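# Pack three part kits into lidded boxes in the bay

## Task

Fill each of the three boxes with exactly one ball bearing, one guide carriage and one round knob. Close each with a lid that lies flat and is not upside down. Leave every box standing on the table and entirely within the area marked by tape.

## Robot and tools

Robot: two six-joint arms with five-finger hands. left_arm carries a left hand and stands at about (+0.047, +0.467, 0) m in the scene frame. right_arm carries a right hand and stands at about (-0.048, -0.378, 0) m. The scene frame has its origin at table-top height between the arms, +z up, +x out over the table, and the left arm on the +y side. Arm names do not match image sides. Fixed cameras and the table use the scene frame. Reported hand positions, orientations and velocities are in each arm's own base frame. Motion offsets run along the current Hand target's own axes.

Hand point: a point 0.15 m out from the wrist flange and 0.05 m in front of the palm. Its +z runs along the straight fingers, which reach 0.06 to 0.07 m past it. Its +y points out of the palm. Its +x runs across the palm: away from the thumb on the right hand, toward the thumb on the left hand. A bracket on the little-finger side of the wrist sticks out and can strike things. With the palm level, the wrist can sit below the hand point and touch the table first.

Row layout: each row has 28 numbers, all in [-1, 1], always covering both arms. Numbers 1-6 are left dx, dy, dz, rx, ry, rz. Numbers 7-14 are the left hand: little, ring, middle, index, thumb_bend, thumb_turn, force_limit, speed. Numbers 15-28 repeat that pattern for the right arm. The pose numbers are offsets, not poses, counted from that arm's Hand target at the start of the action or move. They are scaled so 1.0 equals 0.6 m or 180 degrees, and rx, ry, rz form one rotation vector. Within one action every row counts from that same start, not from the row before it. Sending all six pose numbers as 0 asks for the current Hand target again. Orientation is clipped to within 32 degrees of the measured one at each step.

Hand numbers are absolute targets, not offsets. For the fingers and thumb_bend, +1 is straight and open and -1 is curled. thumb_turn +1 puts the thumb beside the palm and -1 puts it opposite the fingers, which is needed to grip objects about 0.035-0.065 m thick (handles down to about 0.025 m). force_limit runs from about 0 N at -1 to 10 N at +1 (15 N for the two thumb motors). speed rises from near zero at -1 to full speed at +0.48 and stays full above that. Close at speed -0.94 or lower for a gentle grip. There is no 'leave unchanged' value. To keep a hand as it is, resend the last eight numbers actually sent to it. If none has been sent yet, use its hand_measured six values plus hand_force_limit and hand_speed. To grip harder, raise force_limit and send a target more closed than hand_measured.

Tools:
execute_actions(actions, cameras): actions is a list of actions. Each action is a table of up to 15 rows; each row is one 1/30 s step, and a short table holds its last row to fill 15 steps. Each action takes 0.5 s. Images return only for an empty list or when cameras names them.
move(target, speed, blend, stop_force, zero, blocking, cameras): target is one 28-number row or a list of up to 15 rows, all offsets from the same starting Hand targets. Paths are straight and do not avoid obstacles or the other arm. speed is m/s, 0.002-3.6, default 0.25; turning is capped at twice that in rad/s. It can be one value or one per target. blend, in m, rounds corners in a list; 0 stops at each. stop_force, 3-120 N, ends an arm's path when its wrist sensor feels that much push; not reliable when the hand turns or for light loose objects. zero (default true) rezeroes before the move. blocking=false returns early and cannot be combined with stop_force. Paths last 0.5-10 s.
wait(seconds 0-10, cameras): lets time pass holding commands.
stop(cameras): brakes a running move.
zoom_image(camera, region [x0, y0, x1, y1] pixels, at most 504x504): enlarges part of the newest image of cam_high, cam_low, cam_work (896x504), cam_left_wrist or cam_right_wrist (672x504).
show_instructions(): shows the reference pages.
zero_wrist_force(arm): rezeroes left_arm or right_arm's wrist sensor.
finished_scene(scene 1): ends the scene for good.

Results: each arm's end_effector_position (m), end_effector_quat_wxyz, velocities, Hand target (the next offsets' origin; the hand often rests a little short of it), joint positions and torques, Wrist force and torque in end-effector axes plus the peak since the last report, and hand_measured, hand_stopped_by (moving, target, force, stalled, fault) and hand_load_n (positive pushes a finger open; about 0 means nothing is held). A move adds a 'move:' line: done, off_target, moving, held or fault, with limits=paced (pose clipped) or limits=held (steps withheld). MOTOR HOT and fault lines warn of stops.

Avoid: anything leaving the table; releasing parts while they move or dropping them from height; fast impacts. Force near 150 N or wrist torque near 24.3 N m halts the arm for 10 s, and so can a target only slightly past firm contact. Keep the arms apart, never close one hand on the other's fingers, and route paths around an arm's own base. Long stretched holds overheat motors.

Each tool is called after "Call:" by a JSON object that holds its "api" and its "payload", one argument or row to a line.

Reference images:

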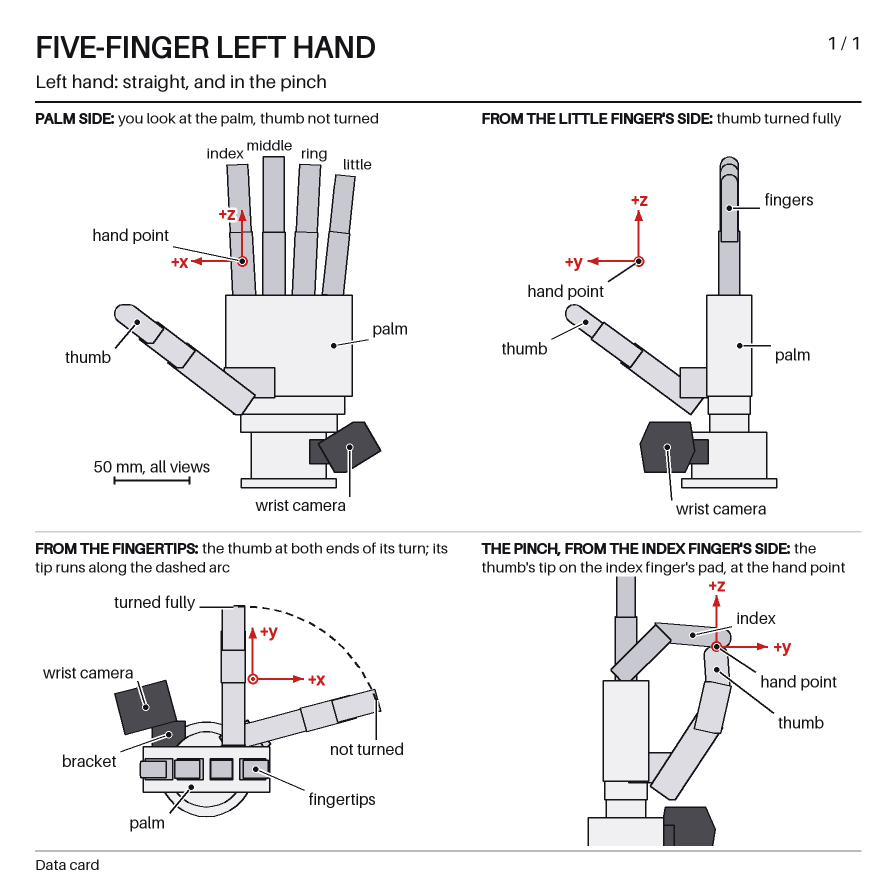

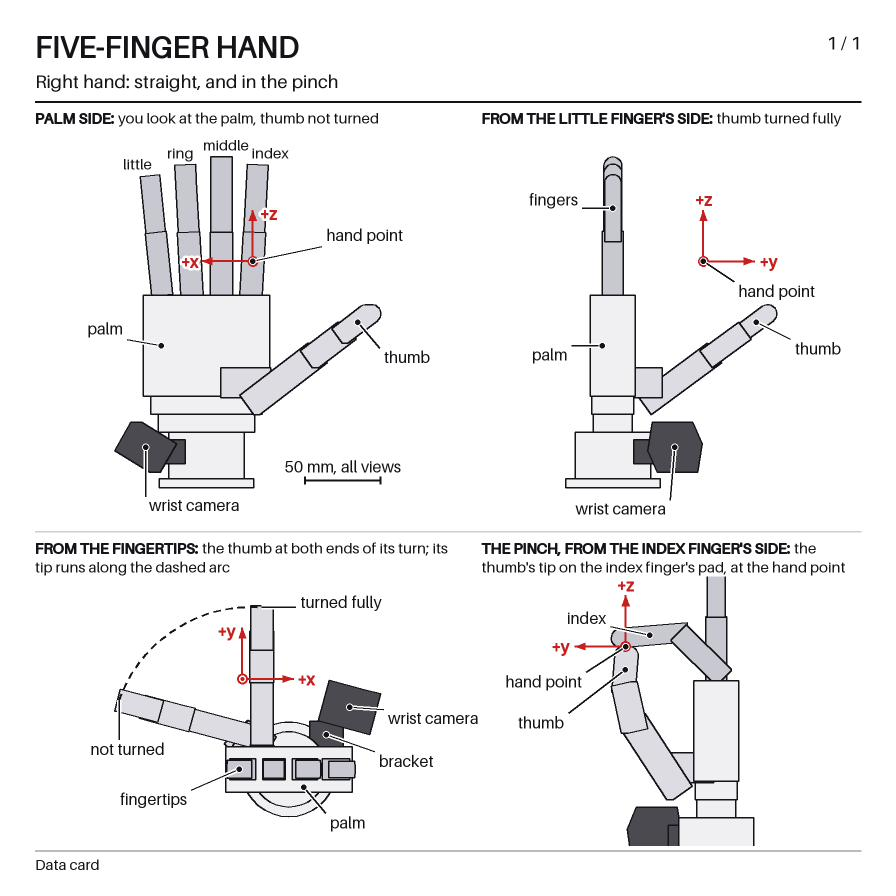

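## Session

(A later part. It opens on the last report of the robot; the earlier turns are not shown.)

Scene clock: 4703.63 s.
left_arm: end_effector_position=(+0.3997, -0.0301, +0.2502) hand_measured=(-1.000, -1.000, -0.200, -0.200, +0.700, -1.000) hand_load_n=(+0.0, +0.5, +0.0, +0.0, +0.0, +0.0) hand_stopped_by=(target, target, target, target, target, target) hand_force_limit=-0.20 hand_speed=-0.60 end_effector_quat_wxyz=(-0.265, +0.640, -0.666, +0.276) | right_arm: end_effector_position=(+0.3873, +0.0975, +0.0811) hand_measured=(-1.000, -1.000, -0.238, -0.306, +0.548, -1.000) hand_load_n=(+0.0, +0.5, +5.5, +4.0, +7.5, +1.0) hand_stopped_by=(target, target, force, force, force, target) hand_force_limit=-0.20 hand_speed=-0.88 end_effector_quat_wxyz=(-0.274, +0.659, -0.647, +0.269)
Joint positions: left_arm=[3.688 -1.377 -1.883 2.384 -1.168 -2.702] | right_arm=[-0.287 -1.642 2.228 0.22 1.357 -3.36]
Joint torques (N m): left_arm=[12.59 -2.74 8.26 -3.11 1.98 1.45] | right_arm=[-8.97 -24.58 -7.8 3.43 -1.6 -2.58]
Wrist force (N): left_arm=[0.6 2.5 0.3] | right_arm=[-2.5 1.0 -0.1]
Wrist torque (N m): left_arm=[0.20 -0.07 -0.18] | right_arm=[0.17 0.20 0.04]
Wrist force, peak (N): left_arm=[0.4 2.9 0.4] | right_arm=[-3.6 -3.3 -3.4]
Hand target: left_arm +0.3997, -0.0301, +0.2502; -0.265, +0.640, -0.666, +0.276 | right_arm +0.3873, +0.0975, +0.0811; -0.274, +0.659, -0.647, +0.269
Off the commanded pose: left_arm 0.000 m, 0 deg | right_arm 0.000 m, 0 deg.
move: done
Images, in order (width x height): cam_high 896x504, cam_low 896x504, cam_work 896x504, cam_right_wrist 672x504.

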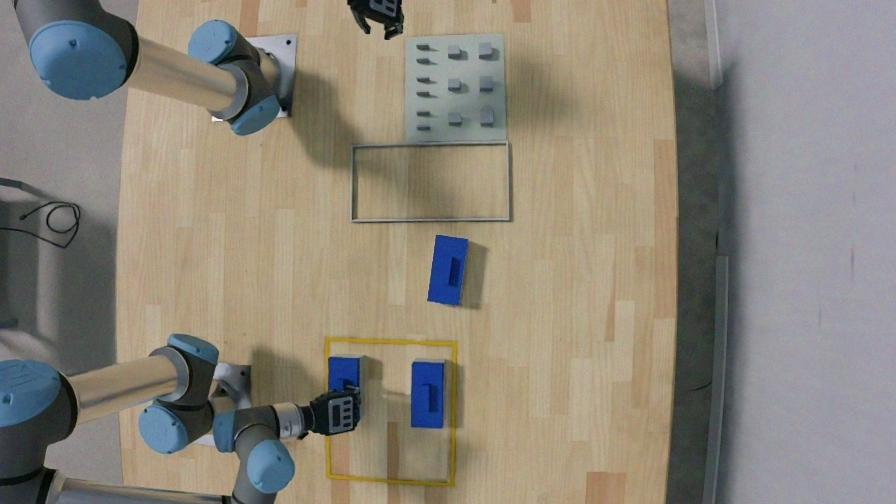

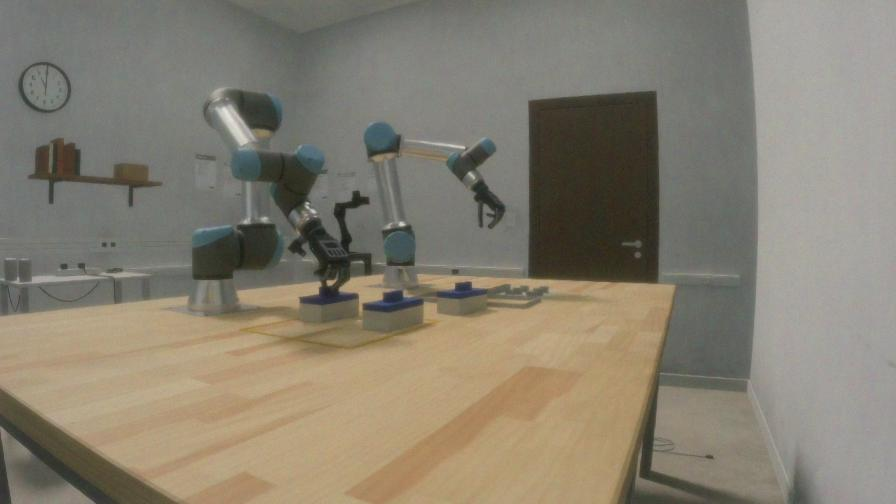

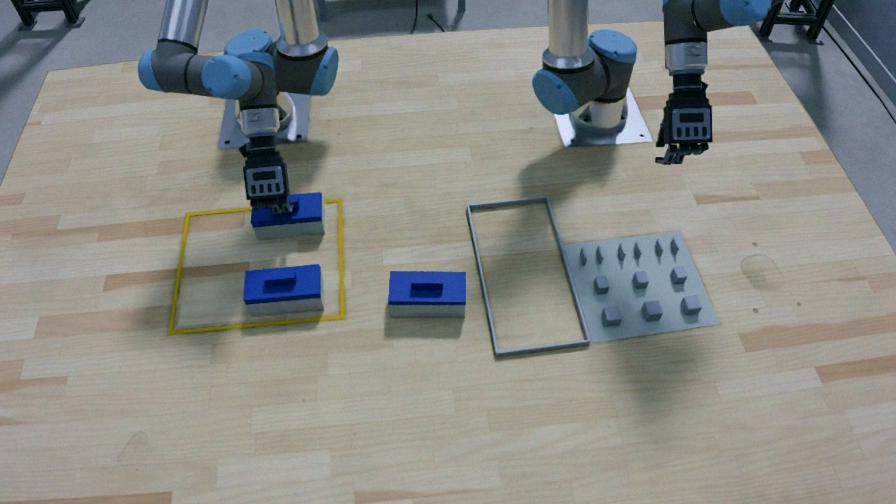

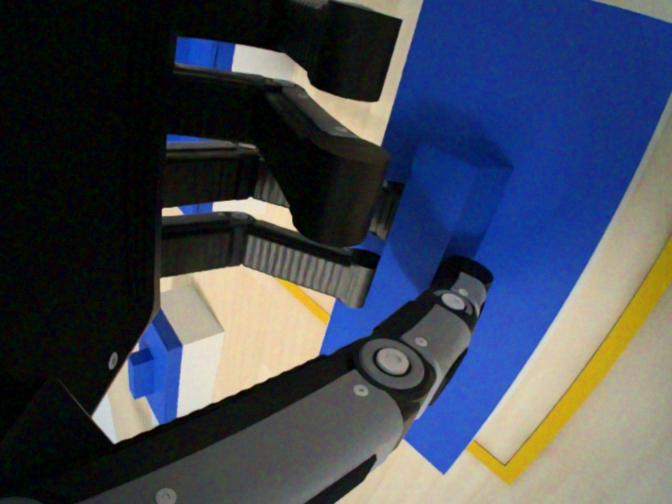

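Call:
{"api": "move", "payload": {
  "target": [
    [0,0,0,0,0,0,-1,-1,-0.2,-0.2,0.7,-1,-0.2,-0.6,0,0,0,0,0,0,-1,-1,-0.2,-0.2,0.7,-1,-0.2,-0.6],
    [0,0,0,0,0,0,-1,-1,-0.2,-0.2,0.7,-1,-0.2,-0.6,0,-0.1414,-0.1414,0,0,0,-1,-1,-0.2,-0.2,0.7,-1,-0.2,-0.6],
    [0,0,0,0,0,0,-1,-1,-0.2,-0.2,0.7,-1,-0.2,-0.6,-0.4684,-0.4180,0.1376,0,0.0279,0.0279,-1,-1,-0.14,-0.14,0.6,-1,0,0],
    [0,0,0,0,0,0,-1,-1,-0.2,-0.2,0.7,-1,-0.2,-0.6,-0.4684,-0.3143,0.2414,0,0.0279,0.0279,-1,-1,-0.14,-0.14,0.6,-1,0,0]
  ],
  "speed": [0.05,0.15,0.35,0.15],
  "cameras": ["cam_high","cam_low","cam_work","cam_right_wrist"]
}}

Call:
{"api": "zoom_image", "payload": {
  "camera": "cam_low",
  "region": [400, 220, 500, 320]
}}

Call:
{"api": "zoom_image", "payload": {
  "camera": "cam_work",
  "region": [380, 210, 500, 330]
}}

Call:
{"api": "zoom_image", "payload": {
  "camera": "cam_high",
  "region": [310, 320, 480, 500]
}}

Scene clock: 4746.40 s.
left_arm: end_effector_position=(+0.3997, -0.0301, +0.2502) hand_measured=(-1.000, -1.000, -0.200, -0.200, +0.700, -1.000) hand_load_n=(+0.0, +0.0, +0.0, +0.0, +0.0, +0.0) hand_stopped_by=(target, target, target, target, target, target) hand_force_limit=-0.20 hand_speed=-0.60 end_effector_quat_wxyz=(-0.265, +0.640, -0.666, +0.276) | right_arm: end_effector_position=(+0.6180, +0.3827, +0.1127) hand_measured=(-1.000, -1.000, -0.140, -0.140, +0.600, -1.000) hand_load_n=(+0.0, +0.0, +0.0, +0.0, +0.0, +0.0) hand_stopped_by=(target, target, target, target, target, target) hand_force_limit=0.00 hand_speed=0.00 end_effector_quat_wxyz=(+0.257, -0.617, +0.687, -0.285)
Joint positions: left_arm=[3.688 -1.377 -1.883 2.384 -1.168 -2.702] | right_arm=[0.429 -0.846 1.061 0.643 1.94 -2.745]
Joint torques (N m): left_arm=[11.85 -1.79 7.66 -3.07 1.83 1.29] | right_arm=[-6.81 -33.85 -10.32 -1.89 -0.97 -2.08]
Wrist force (N): left_arm=[0.5 2.6 0.2] | right_arm=[-1.1 1.3 -0.6]
Wrist torque (N m): left_arm=[0.23 -0.06 -0.19] | right_arm=[0.22 0.19 -0.02]
Wrist force, peak (N): left_arm=[0.6 3.0 0.3] | right_arm=[-2.9 1.1 -0.2]
Hand target: left_arm +0.3997, -0.0301, +0.2502; -0.265, +0.640, -0.666, +0.276 | right_arm +0.6180, +0.3826, +0.1125; +0.257, -0.617, +0.687, -0.285
Off the commanded pose: left_arm 0.000 m, 0 deg | right_arm 0.000 m, 0 deg.
move: done
Images, in order (width x height): cam_high 896x504, cam_low 896x504, cam_work 896x504, cam_right_wrist 672x504.

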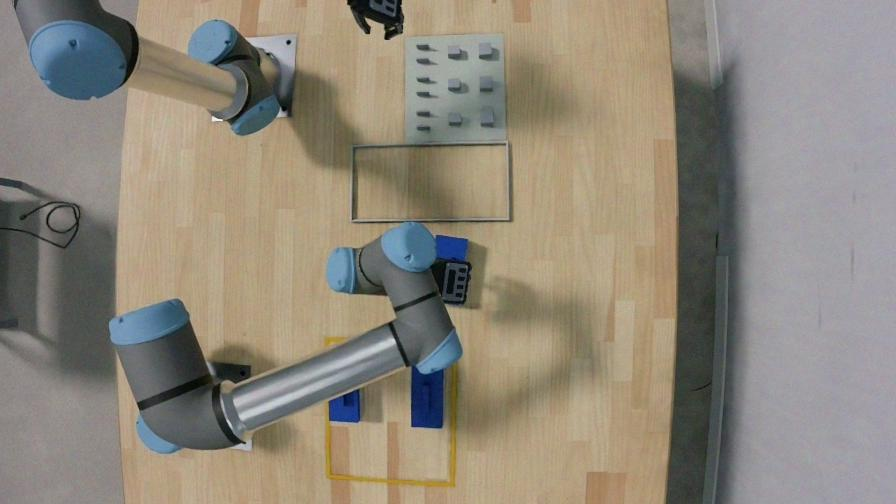

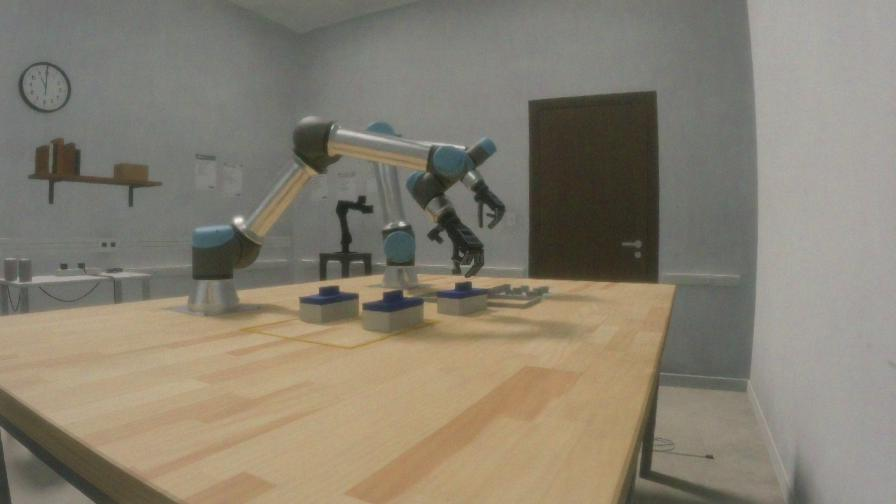

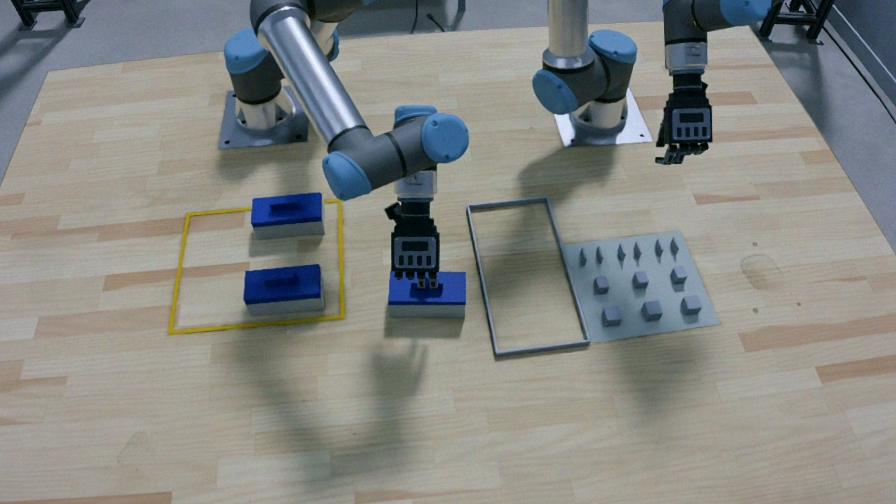

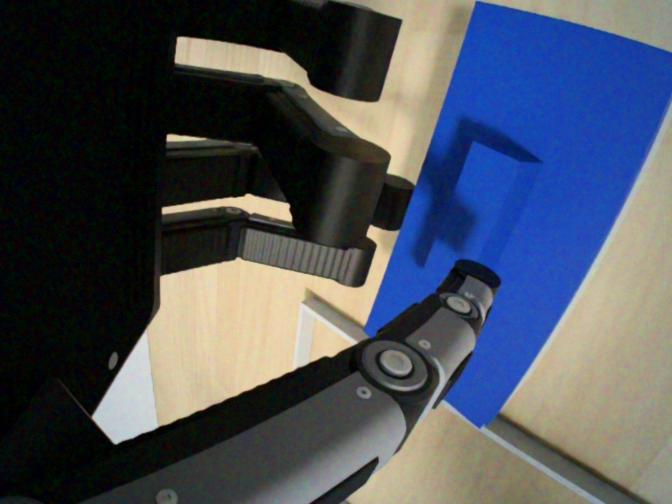

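Scaled by 5.040 from the camera's 896x504 image, which has a finer 1280x720 frame.

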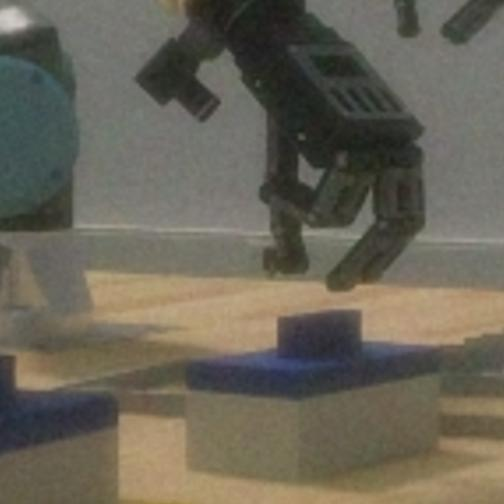

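Scaled by 4.200 from the camera's 896x504 image, which has a finer 1280x720 frame.

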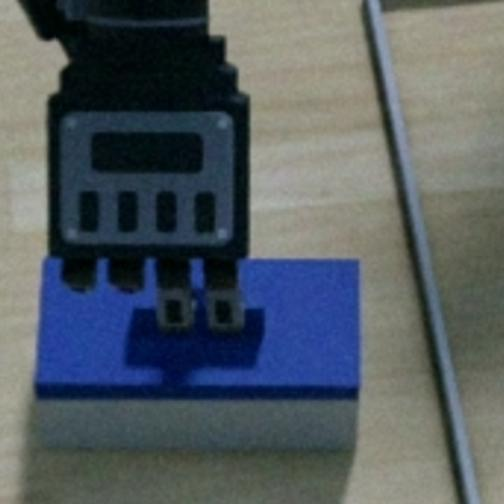

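Scaled by 2.800 from the camera's 896x504 image, which has a finer 1280x720 frame.

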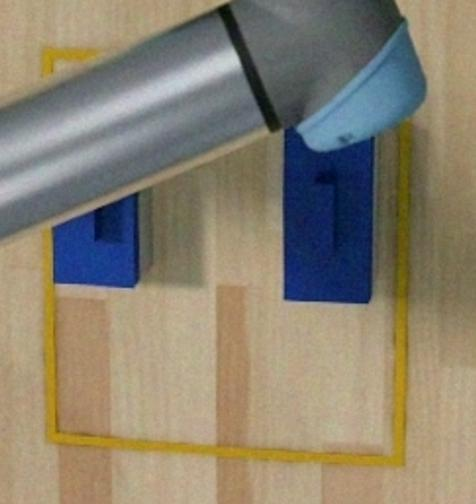

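Call:
{"api": "move", "payload": {
  "target": [
    [0,0,0,0,0,0,-1,-1,-0.2,-0.2,0.7,-1,-0.2,-0.6,-0.0001,0.036,0.0373,0,0,0,-1,-1,-0.14,-0.14,0.6,-1,0,0],
    [0,0,0,0,0,0,-1,-1,-0.2,-0.2,0.7,-1,-0.2,-0.6,-0.0001,0.036,0.0373,0,0,0,-1,-1,-0.6,-0.6,0.44,-1,-0.2,-0.88]
  ],
  "speed": [0.05,0.05],
  "cameras": ["cam_low","cam_right_wrist"]
}}

Call:
{"api": "zoom_image", "payload": {
  "camera": "cam_right_wrist",
  "region": [272, 50, 612, 370]
}}

Scene clock: 4758.27 s.
left_arm: end_effector_position=(+0.3997, -0.0301, +0.2502) hand_measured=(-1.000, -1.000, -0.200, -0.200, +0.700, -1.000) hand_load_n=(+0.0, +0.0, +0.0, +0.0, +0.0, +0.0) hand_stopped_by=(target, target, target, target, target, target) hand_force_limit=-0.20 hand_speed=-0.60 end_effector_quat_wxyz=(-0.265, +0.640, -0.666, +0.276) | right_arm: end_effector_position=(+0.6186, +0.3826, +0.0814) hand_measured=(-1.000, -1.000, -0.238, -0.306, +0.548, -1.000) hand_load_n=(+0.0, +0.0, +6.0, +5.0, +7.0, +0.0) hand_stopped_by=(target, target, force, force, force, target) hand_force_limit=-0.20 hand_speed=-0.88 end_effector_quat_wxyz=(+0.257, -0.617, +0.687, -0.285)
Joint positions: left_arm=[3.688 -1.377 -1.883 2.384 -1.168 -2.702] | right_arm=[0.428 -0.825 1.106 0.577 1.94 -2.746]
Joint torques (N m): left_arm=[11.94 -2.63 9.38 -2.86 1.94 1.46] | right_arm=[-6.33 -35.2 -10.85 -1.5 -0.82 -1.92]
Wrist force (N): left_arm=[0.6 2.6 0.3] | right_arm=[-1.3 0.8 -1.5]
Wrist torque (N m): left_arm=[0.21 -0.07 -0.18] | right_arm=[0.13 0.24 0.02]
Wrist force, peak (N): left_arm=[0.2 3.0 0.3] | right_arm=[-1.5 0.5 -1.6]
Hand target: left_arm +0.3997, -0.0301, +0.2502; -0.265, +0.640, -0.666, +0.276 | right_arm +0.6186, +0.3826, +0.0814; +0.257, -0.617, +0.687, -0.285
Off the commanded pose: left_arm 0.000 m, 0 deg | right_arm 0.000 m, 0 deg.
move: done
Images, in order (width x height): cam_low 896x504, cam_right_wrist 672x504.

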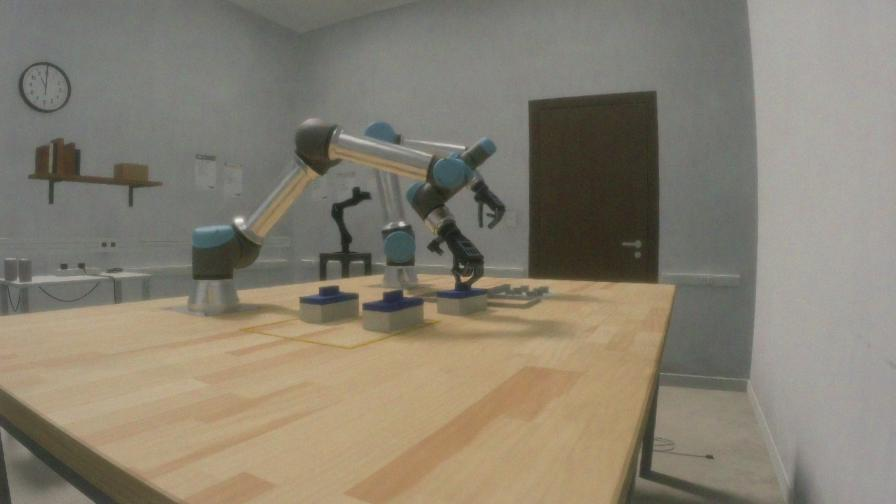

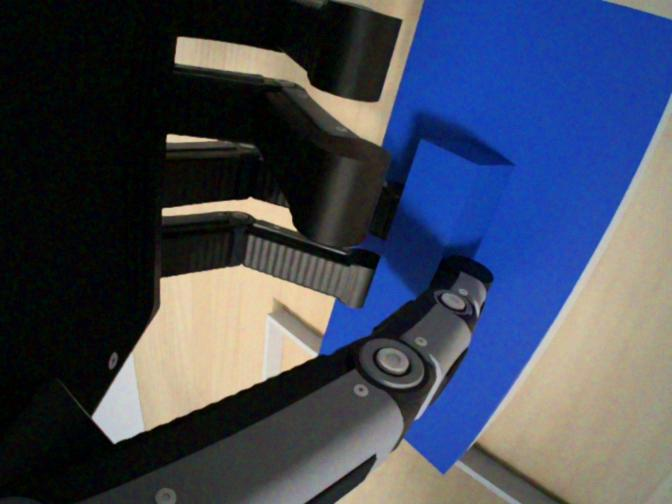

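Scaled by 1.482 from the camera's 672x504 image, which has a finer 960x720 frame.

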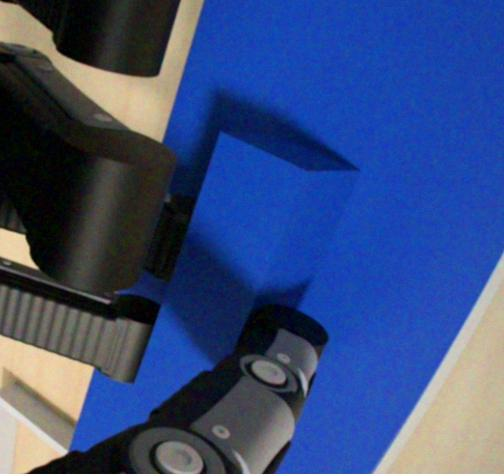

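Call:
{"api": "move", "payload": {
  "target": [0,0,0,0,0,0,-1,-1,-0.2,-0.2,0.7,-1,-0.2,-0.6,0.1442,0.1538,-0.1538,0,-0.0279,-0.0279,-1,-1,-0.6,-0.6,0.44,-1,-0.2,-0.88],
  "speed": 0.08,
  "cameras": ["cam_high","cam_work"]
}}

Call:
{"api": "zoom_image", "payload": {
  "camera": "cam_high",
  "region": [310, 240, 480, 420]
}}

Call:
{"api": "zoom_image", "payload": {
  "camera": "cam_work",
  "region": [160, 160, 460, 350]
}}

Scene clock: 4792.40 s.
left_arm: end_effector_position=(+0.3997, -0.0301, +0.2502) hand_measured=(-1.000, -1.000, -0.200, -0.200, +0.700, -1.000) hand_load_n=(+0.0, +0.0, +0.0, +0.0, +0.0, +0.0) hand_stopped_by=(target, target, target, target, target, target) hand_force_limit=-0.20 hand_speed=-0.60 end_effector_quat_wxyz=(-0.265, +0.640, -0.666, +0.276) | right_arm: end_effector_position=(+0.4797, +0.3105, +0.0811) hand_measured=(-1.000, -1.000, -0.238, -0.306, +0.548, -1.000) hand_load_n=(+0.0, +0.0, +5.5, +3.5, +7.0, +0.0) hand_stopped_by=(target, target, force, force, force, target) hand_force_limit=-0.20 hand_speed=-0.88 end_effector_quat_wxyz=(-0.274, +0.659, -0.647, +0.269)
Joint positions: left_arm=[3.688 -1.377 -1.883 2.384 -1.168 -2.702] | right_arm=[0.371 -1.204 1.712 0.308 1.818 -2.887]
Joint torques (N m): left_arm=[12.2 -1.36 9.45 -2.98 1.72 1.11] | right_arm=[-6.57 -45.2 -5.18 -1.59 -1.04 -2.28]
Wrist force (N): left_arm=[0.4 2.5 0.2] | right_arm=[-1.9 -0.3 -0.3]
Wrist torque (N m): left_arm=[0.21 -0.03 -0.19] | right_arm=[0.16 0.19 0.03]
Wrist force, peak (N): left_arm=[0.6 3.0 0.1] | right_arm=[-2.0 -2.3 -1.9]
Hand target: left_arm +0.3997, -0.0301, +0.2502; -0.265, +0.640, -0.666, +0.276 | right_arm +0.4797, +0.3105, +0.0811; -0.274, +0.659, -0.647, +0.269
Off the commanded pose: left_arm 0.000 m, 0 deg | right_arm 0.000 m, 0 deg.
move: done
Images, in order (width x height): cam_high 896x504, cam_work 896x504.

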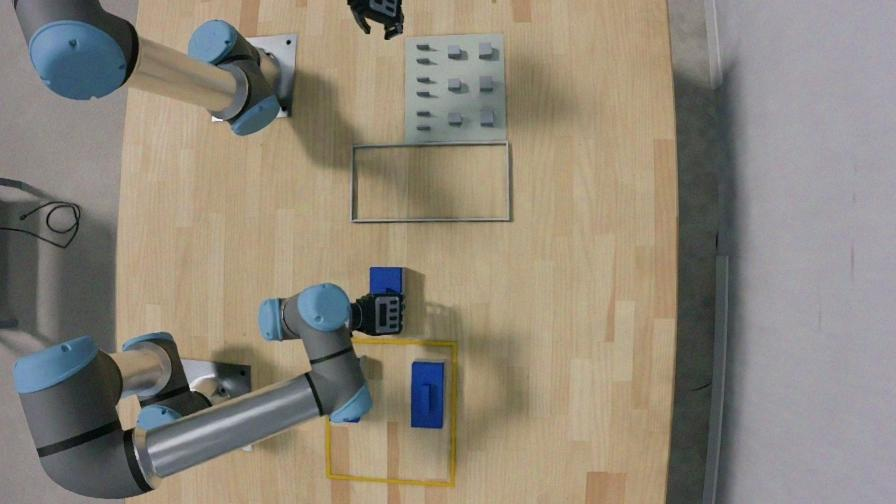

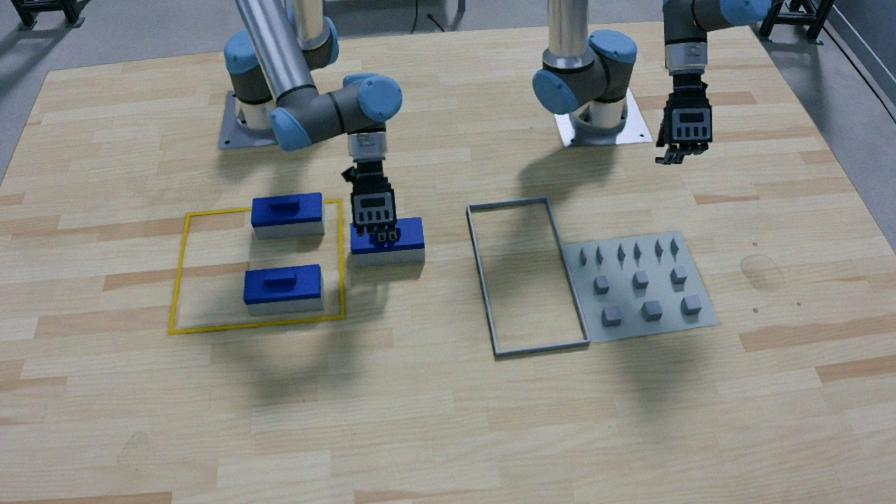

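Scaled by 2.800 from the camera's 896x504 image, which has a finer 1280x720 frame.

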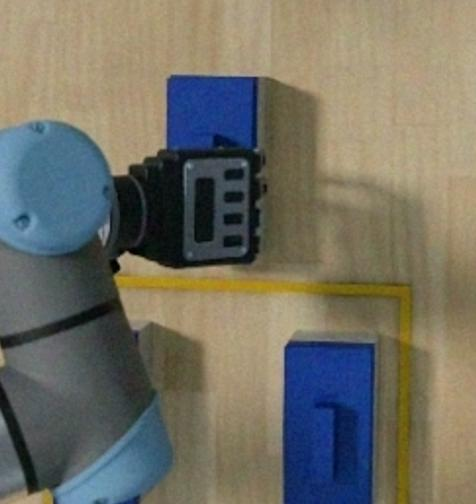

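Scaled by 1.680 from the camera's 896x504 image, which has a finer 1280x720 frame.

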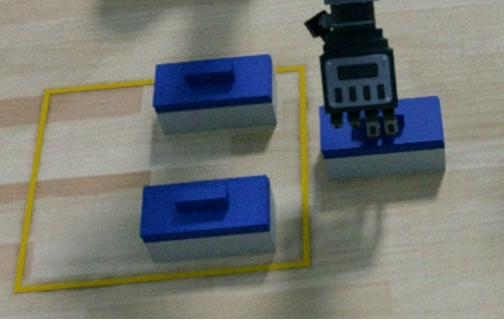

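Call:
{"api": "move", "payload": {
  "target": [0,0,0,0,0,0,-1,-1,-0.2,-0.2,0.7,-1,-0.2,-0.6,0.3664,0,0,0,0,0,-1,-1,-0.6,-0.6,0.44,-1,-0.2,-0.88],
  "speed": 0.08,
  "stop_force": 12,
  "cameras": ["cam_high","cam_work"]
}}

Call:
{"api": "zoom_image", "payload": {
  "camera": "cam_high",
  "region": [310, 320, 480, 500]
}}

Call:
{"api": "zoom_image", "payload": {
  "camera": "cam_work",
  "region": [160, 180, 360, 350]
}}

Scene clock: 4812.87 s.
left_arm: end_effector_position=(+0.3997, -0.0301, +0.2502) hand_measured=(-1.000, -1.000, -0.200, -0.200, +0.700, -1.000) hand_load_n=(+0.0, +0.0, +0.5, +0.0, +0.0, +0.0) hand_stopped_by=(target, target, target, target, target, target) hand_force_limit=-0.20 hand_speed=-0.60 end_effector_quat_wxyz=(-0.265, +0.640, -0.666, +0.276) | right_arm: end_effector_position=(+0.4835, +0.0907, +0.0811) hand_measured=(-1.000, -1.000, -0.238, -0.306, +0.548, -1.000) hand_load_n=(+0.0, +0.5, +5.0, +3.5, +7.5, +0.5) hand_stopped_by=(target, target, force, force, force, target) hand_force_limit=-0.20 hand_speed=-0.88 end_effector_quat_wxyz=(-0.274, +0.659, -0.647, +0.269)
Joint positions: left_arm=[3.688 -1.377 -1.883 2.384 -1.168 -2.702] | right_arm=[-0.223 -1.407 1.978 0.227 1.401 -3.313]
Joint torques (N m): left_arm=[12.63 -0.38 9.09 -2.62 1.59 1.21] | right_arm=[-7.42 -36.27 -8.03 3.25 -1.33 -2.04]
Wrist force (N): left_arm=[0.4 2.7 0.2] | right_arm=[-2.4 1.7 -0.3]
Wrist torque (N m): left_arm=[0.23 -0.03 -0.20] | right_arm=[0.22 0.23 0.04]
Wrist force, peak (N): left_arm=[0.7 2.9 0.2] | right_arm=[-3.0 1.5 -0.6]
Hand target: left_arm +0.3997, -0.0301, +0.2502; -0.265, +0.640, -0.666, +0.276 | right_arm +0.4835, +0.0906, +0.0811; -0.274, +0.659, -0.647, +0.269
Off the commanded pose: left_arm 0.000 m, 0 deg | right_arm 0.000 m, 0 deg.
move: done
Images, in order (width x height): cam_high 896x504, cam_work 896x504.

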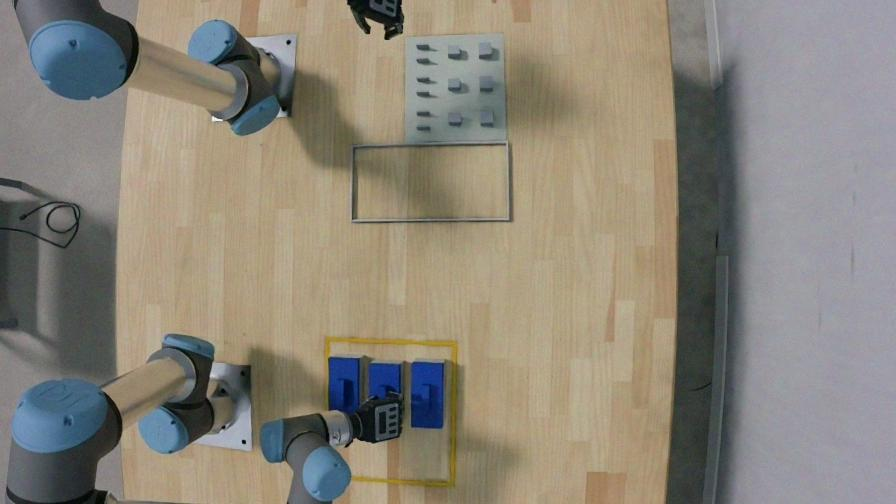

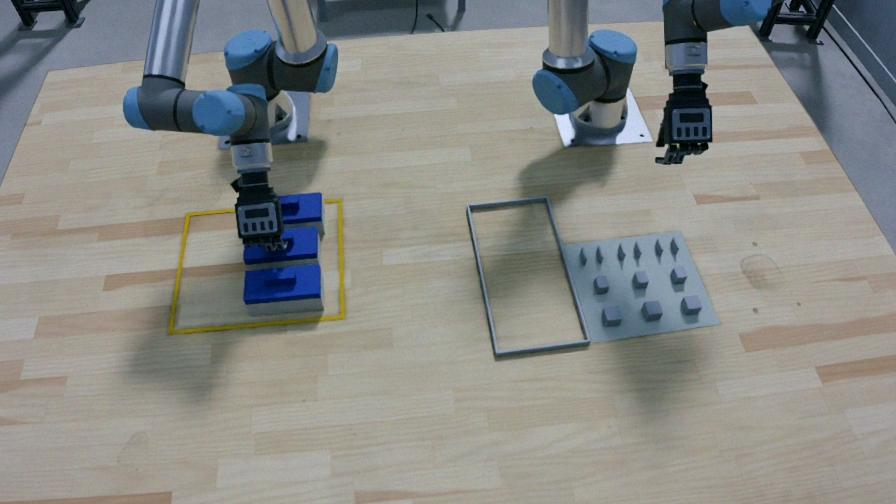

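Scaled by 2.800 from the camera's 896x504 image, which has a finer 1280x720 frame.

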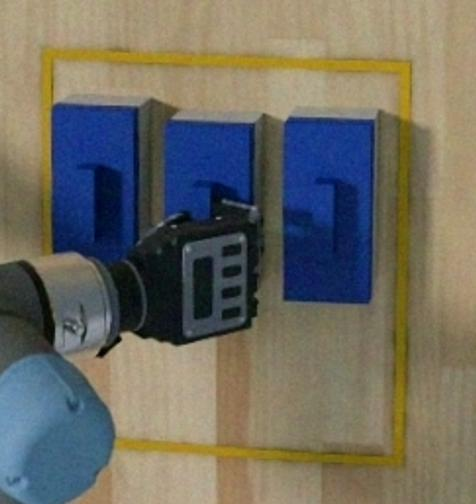

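Scaled by 2.520 from the camera's 896x504 image, which has a finer 1280x720 frame.

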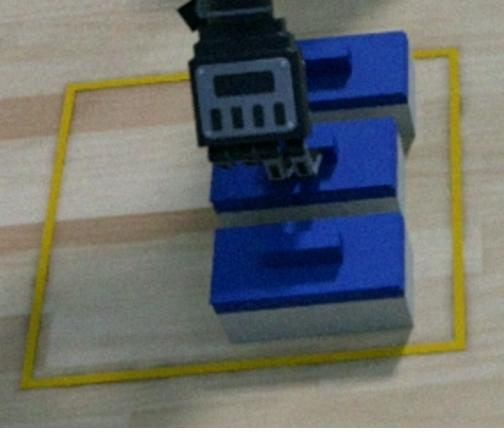

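Call:
{"api": "move", "payload": {
  "target": [
    [0,0,0,0,0,0,-1,-1,-0.2,-0.2,0.7,-1,-0.2,-0.6,0,0,0,0,0,0,-1,-1,-0.2,-0.2,0.7,-1,-0.2,-0.6],
    [0,0,0,0,0,0,-1,-1,-0.2,-0.2,0.7,-1,-0.2,-0.6,0,-0.1414,-0.1414,0,0,0,-1,-1,-0.2,-0.2,0.7,-1,-0.2,-0.6],
    [0,0,0,0,0,0,-1,-1,-0.2,-0.2,0.7,-1,-0.2,-0.6,0.2,-0.1414,-0.1414,0,0,0,-1,-1,-0.2,-0.2,0.7,-1,-0.2,-0.6]
  ],
  "speed": [0.05,0.15,0.2],
  "cameras": ["cam_high","cam_work","cam_low"]
}}

Call:
{"api": "zoom_image", "payload": {
  "camera": "cam_high",
  "region": [310, 320, 480, 500]
}}

Call:
{"api": "zoom_image", "payload": {
  "camera": "cam_work",
  "region": [160, 180, 360, 350]
}}

Call:
{"api": "zoom_image", "payload": {
  "camera": "cam_low",
  "region": [270, 270, 450, 360]
}}

Scene clock: 4833.23 s.
left_arm: end_effector_position=(+0.3997, -0.0301, +0.2502) hand_measured=(-1.000, -1.000, -0.200, -0.200, +0.700, -1.000) hand_load_n=(+0.0, +0.0, +0.0, +0.0, -0.5, +0.0) hand_stopped_by=(target, target, target, target, target, target) hand_force_limit=-0.20 hand_speed=-0.60 end_effector_quat_wxyz=(-0.265, +0.640, -0.666, +0.276) | right_arm: end_effector_position=(+0.4854, -0.0292, +0.2011) hand_measured=(-1.000, -1.000, -0.200, -0.200, +0.700, -1.000) hand_load_n=(+0.0, +0.0, +0.0, +0.0, +0.0, +0.0) hand_stopped_by=(target, target, target, target, target, target) hand_force_limit=-0.20 hand_speed=-0.60 end_effector_quat_wxyz=(-0.274, +0.659, -0.647, +0.269)
Joint positions: left_arm=[3.688 -1.377 -1.883 2.384 -1.168 -2.702] | right_arm=[-0.559 -1.504 1.767 0.608 1.174 -3.572]
Joint torques (N m): left_arm=[11.19 -1.57 8.67 -2.72 1.81 1.18] | right_arm=[-7.38 -10.25 -28.14 3.24 -2.14 -2.15]
Wrist force (N): left_arm=[0.4 2.7 0.3] | right_arm=[-1.1 1.1 -0.4]
Wrist torque (N m): left_arm=[0.22 -0.03 -0.19] | right_arm=[0.16 0.19 0.03]
Wrist force, peak (N): left_arm=[0.8 2.9 0.4] | right_arm=[-2.7 1.9 0.0]
Hand target: left_arm +0.3997, -0.0301, +0.2502; -0.265, +0.640, -0.666, +0.276 | right_arm +0.4854, -0.0293, +0.2011; -0.274, +0.659, -0.647, +0.269
Off the commanded pose: left_arm 0.000 m, 0 deg | right_arm 0.000 m, 0 deg.
move: done
Images, in order (width x height): cam_high 896x504, cam_low 896x504, cam_work 896x504.

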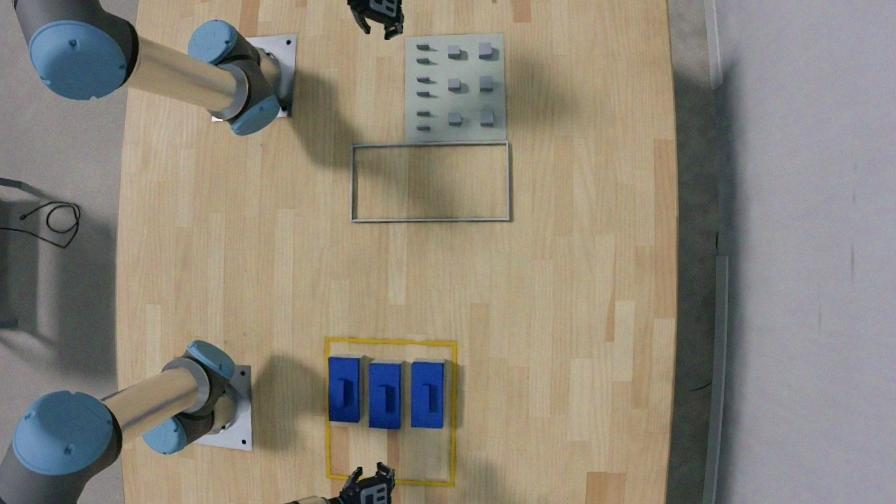

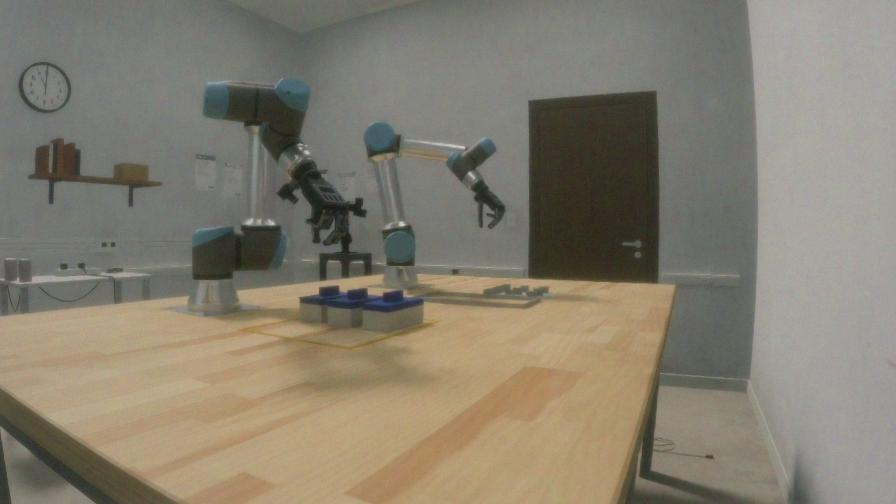

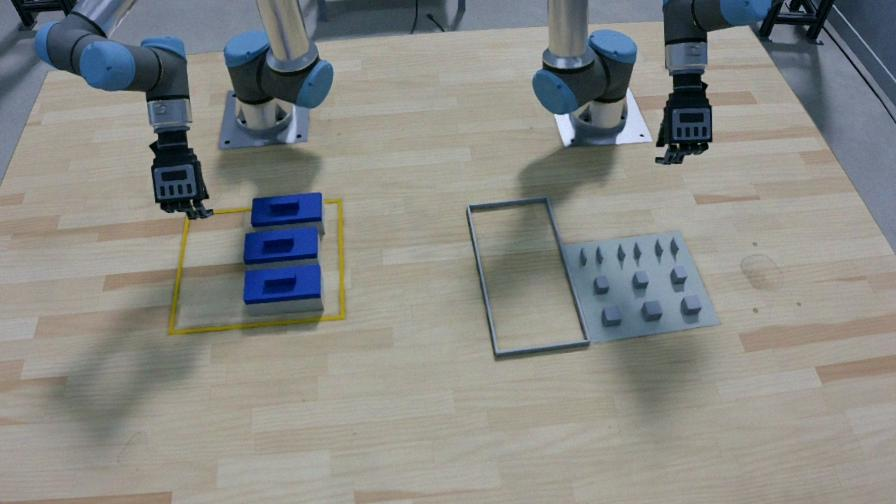

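Scaled by 2.800 from the camera's 896x504 image, which has a finer 1280x720 frame.

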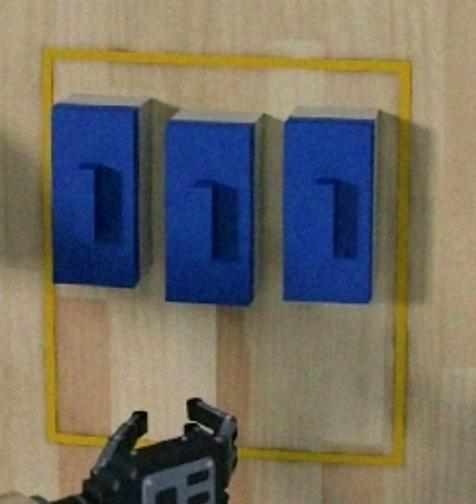

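Scaled by 2.520 from the camera's 896x504 image, which has a finer 1280x720 frame.

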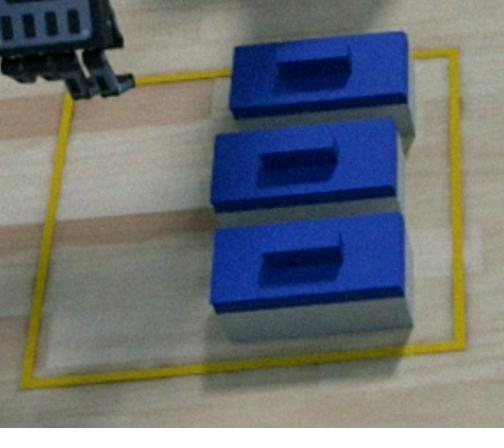

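Scaled by 2.800 from the camera's 896x504 image, which has a finer 1280x720 frame.

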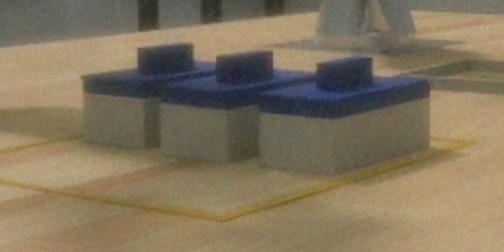

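Call:
{"api": "finished_scene", "payload": {
  "scene": 1
}}

The scene is finished: the task was done.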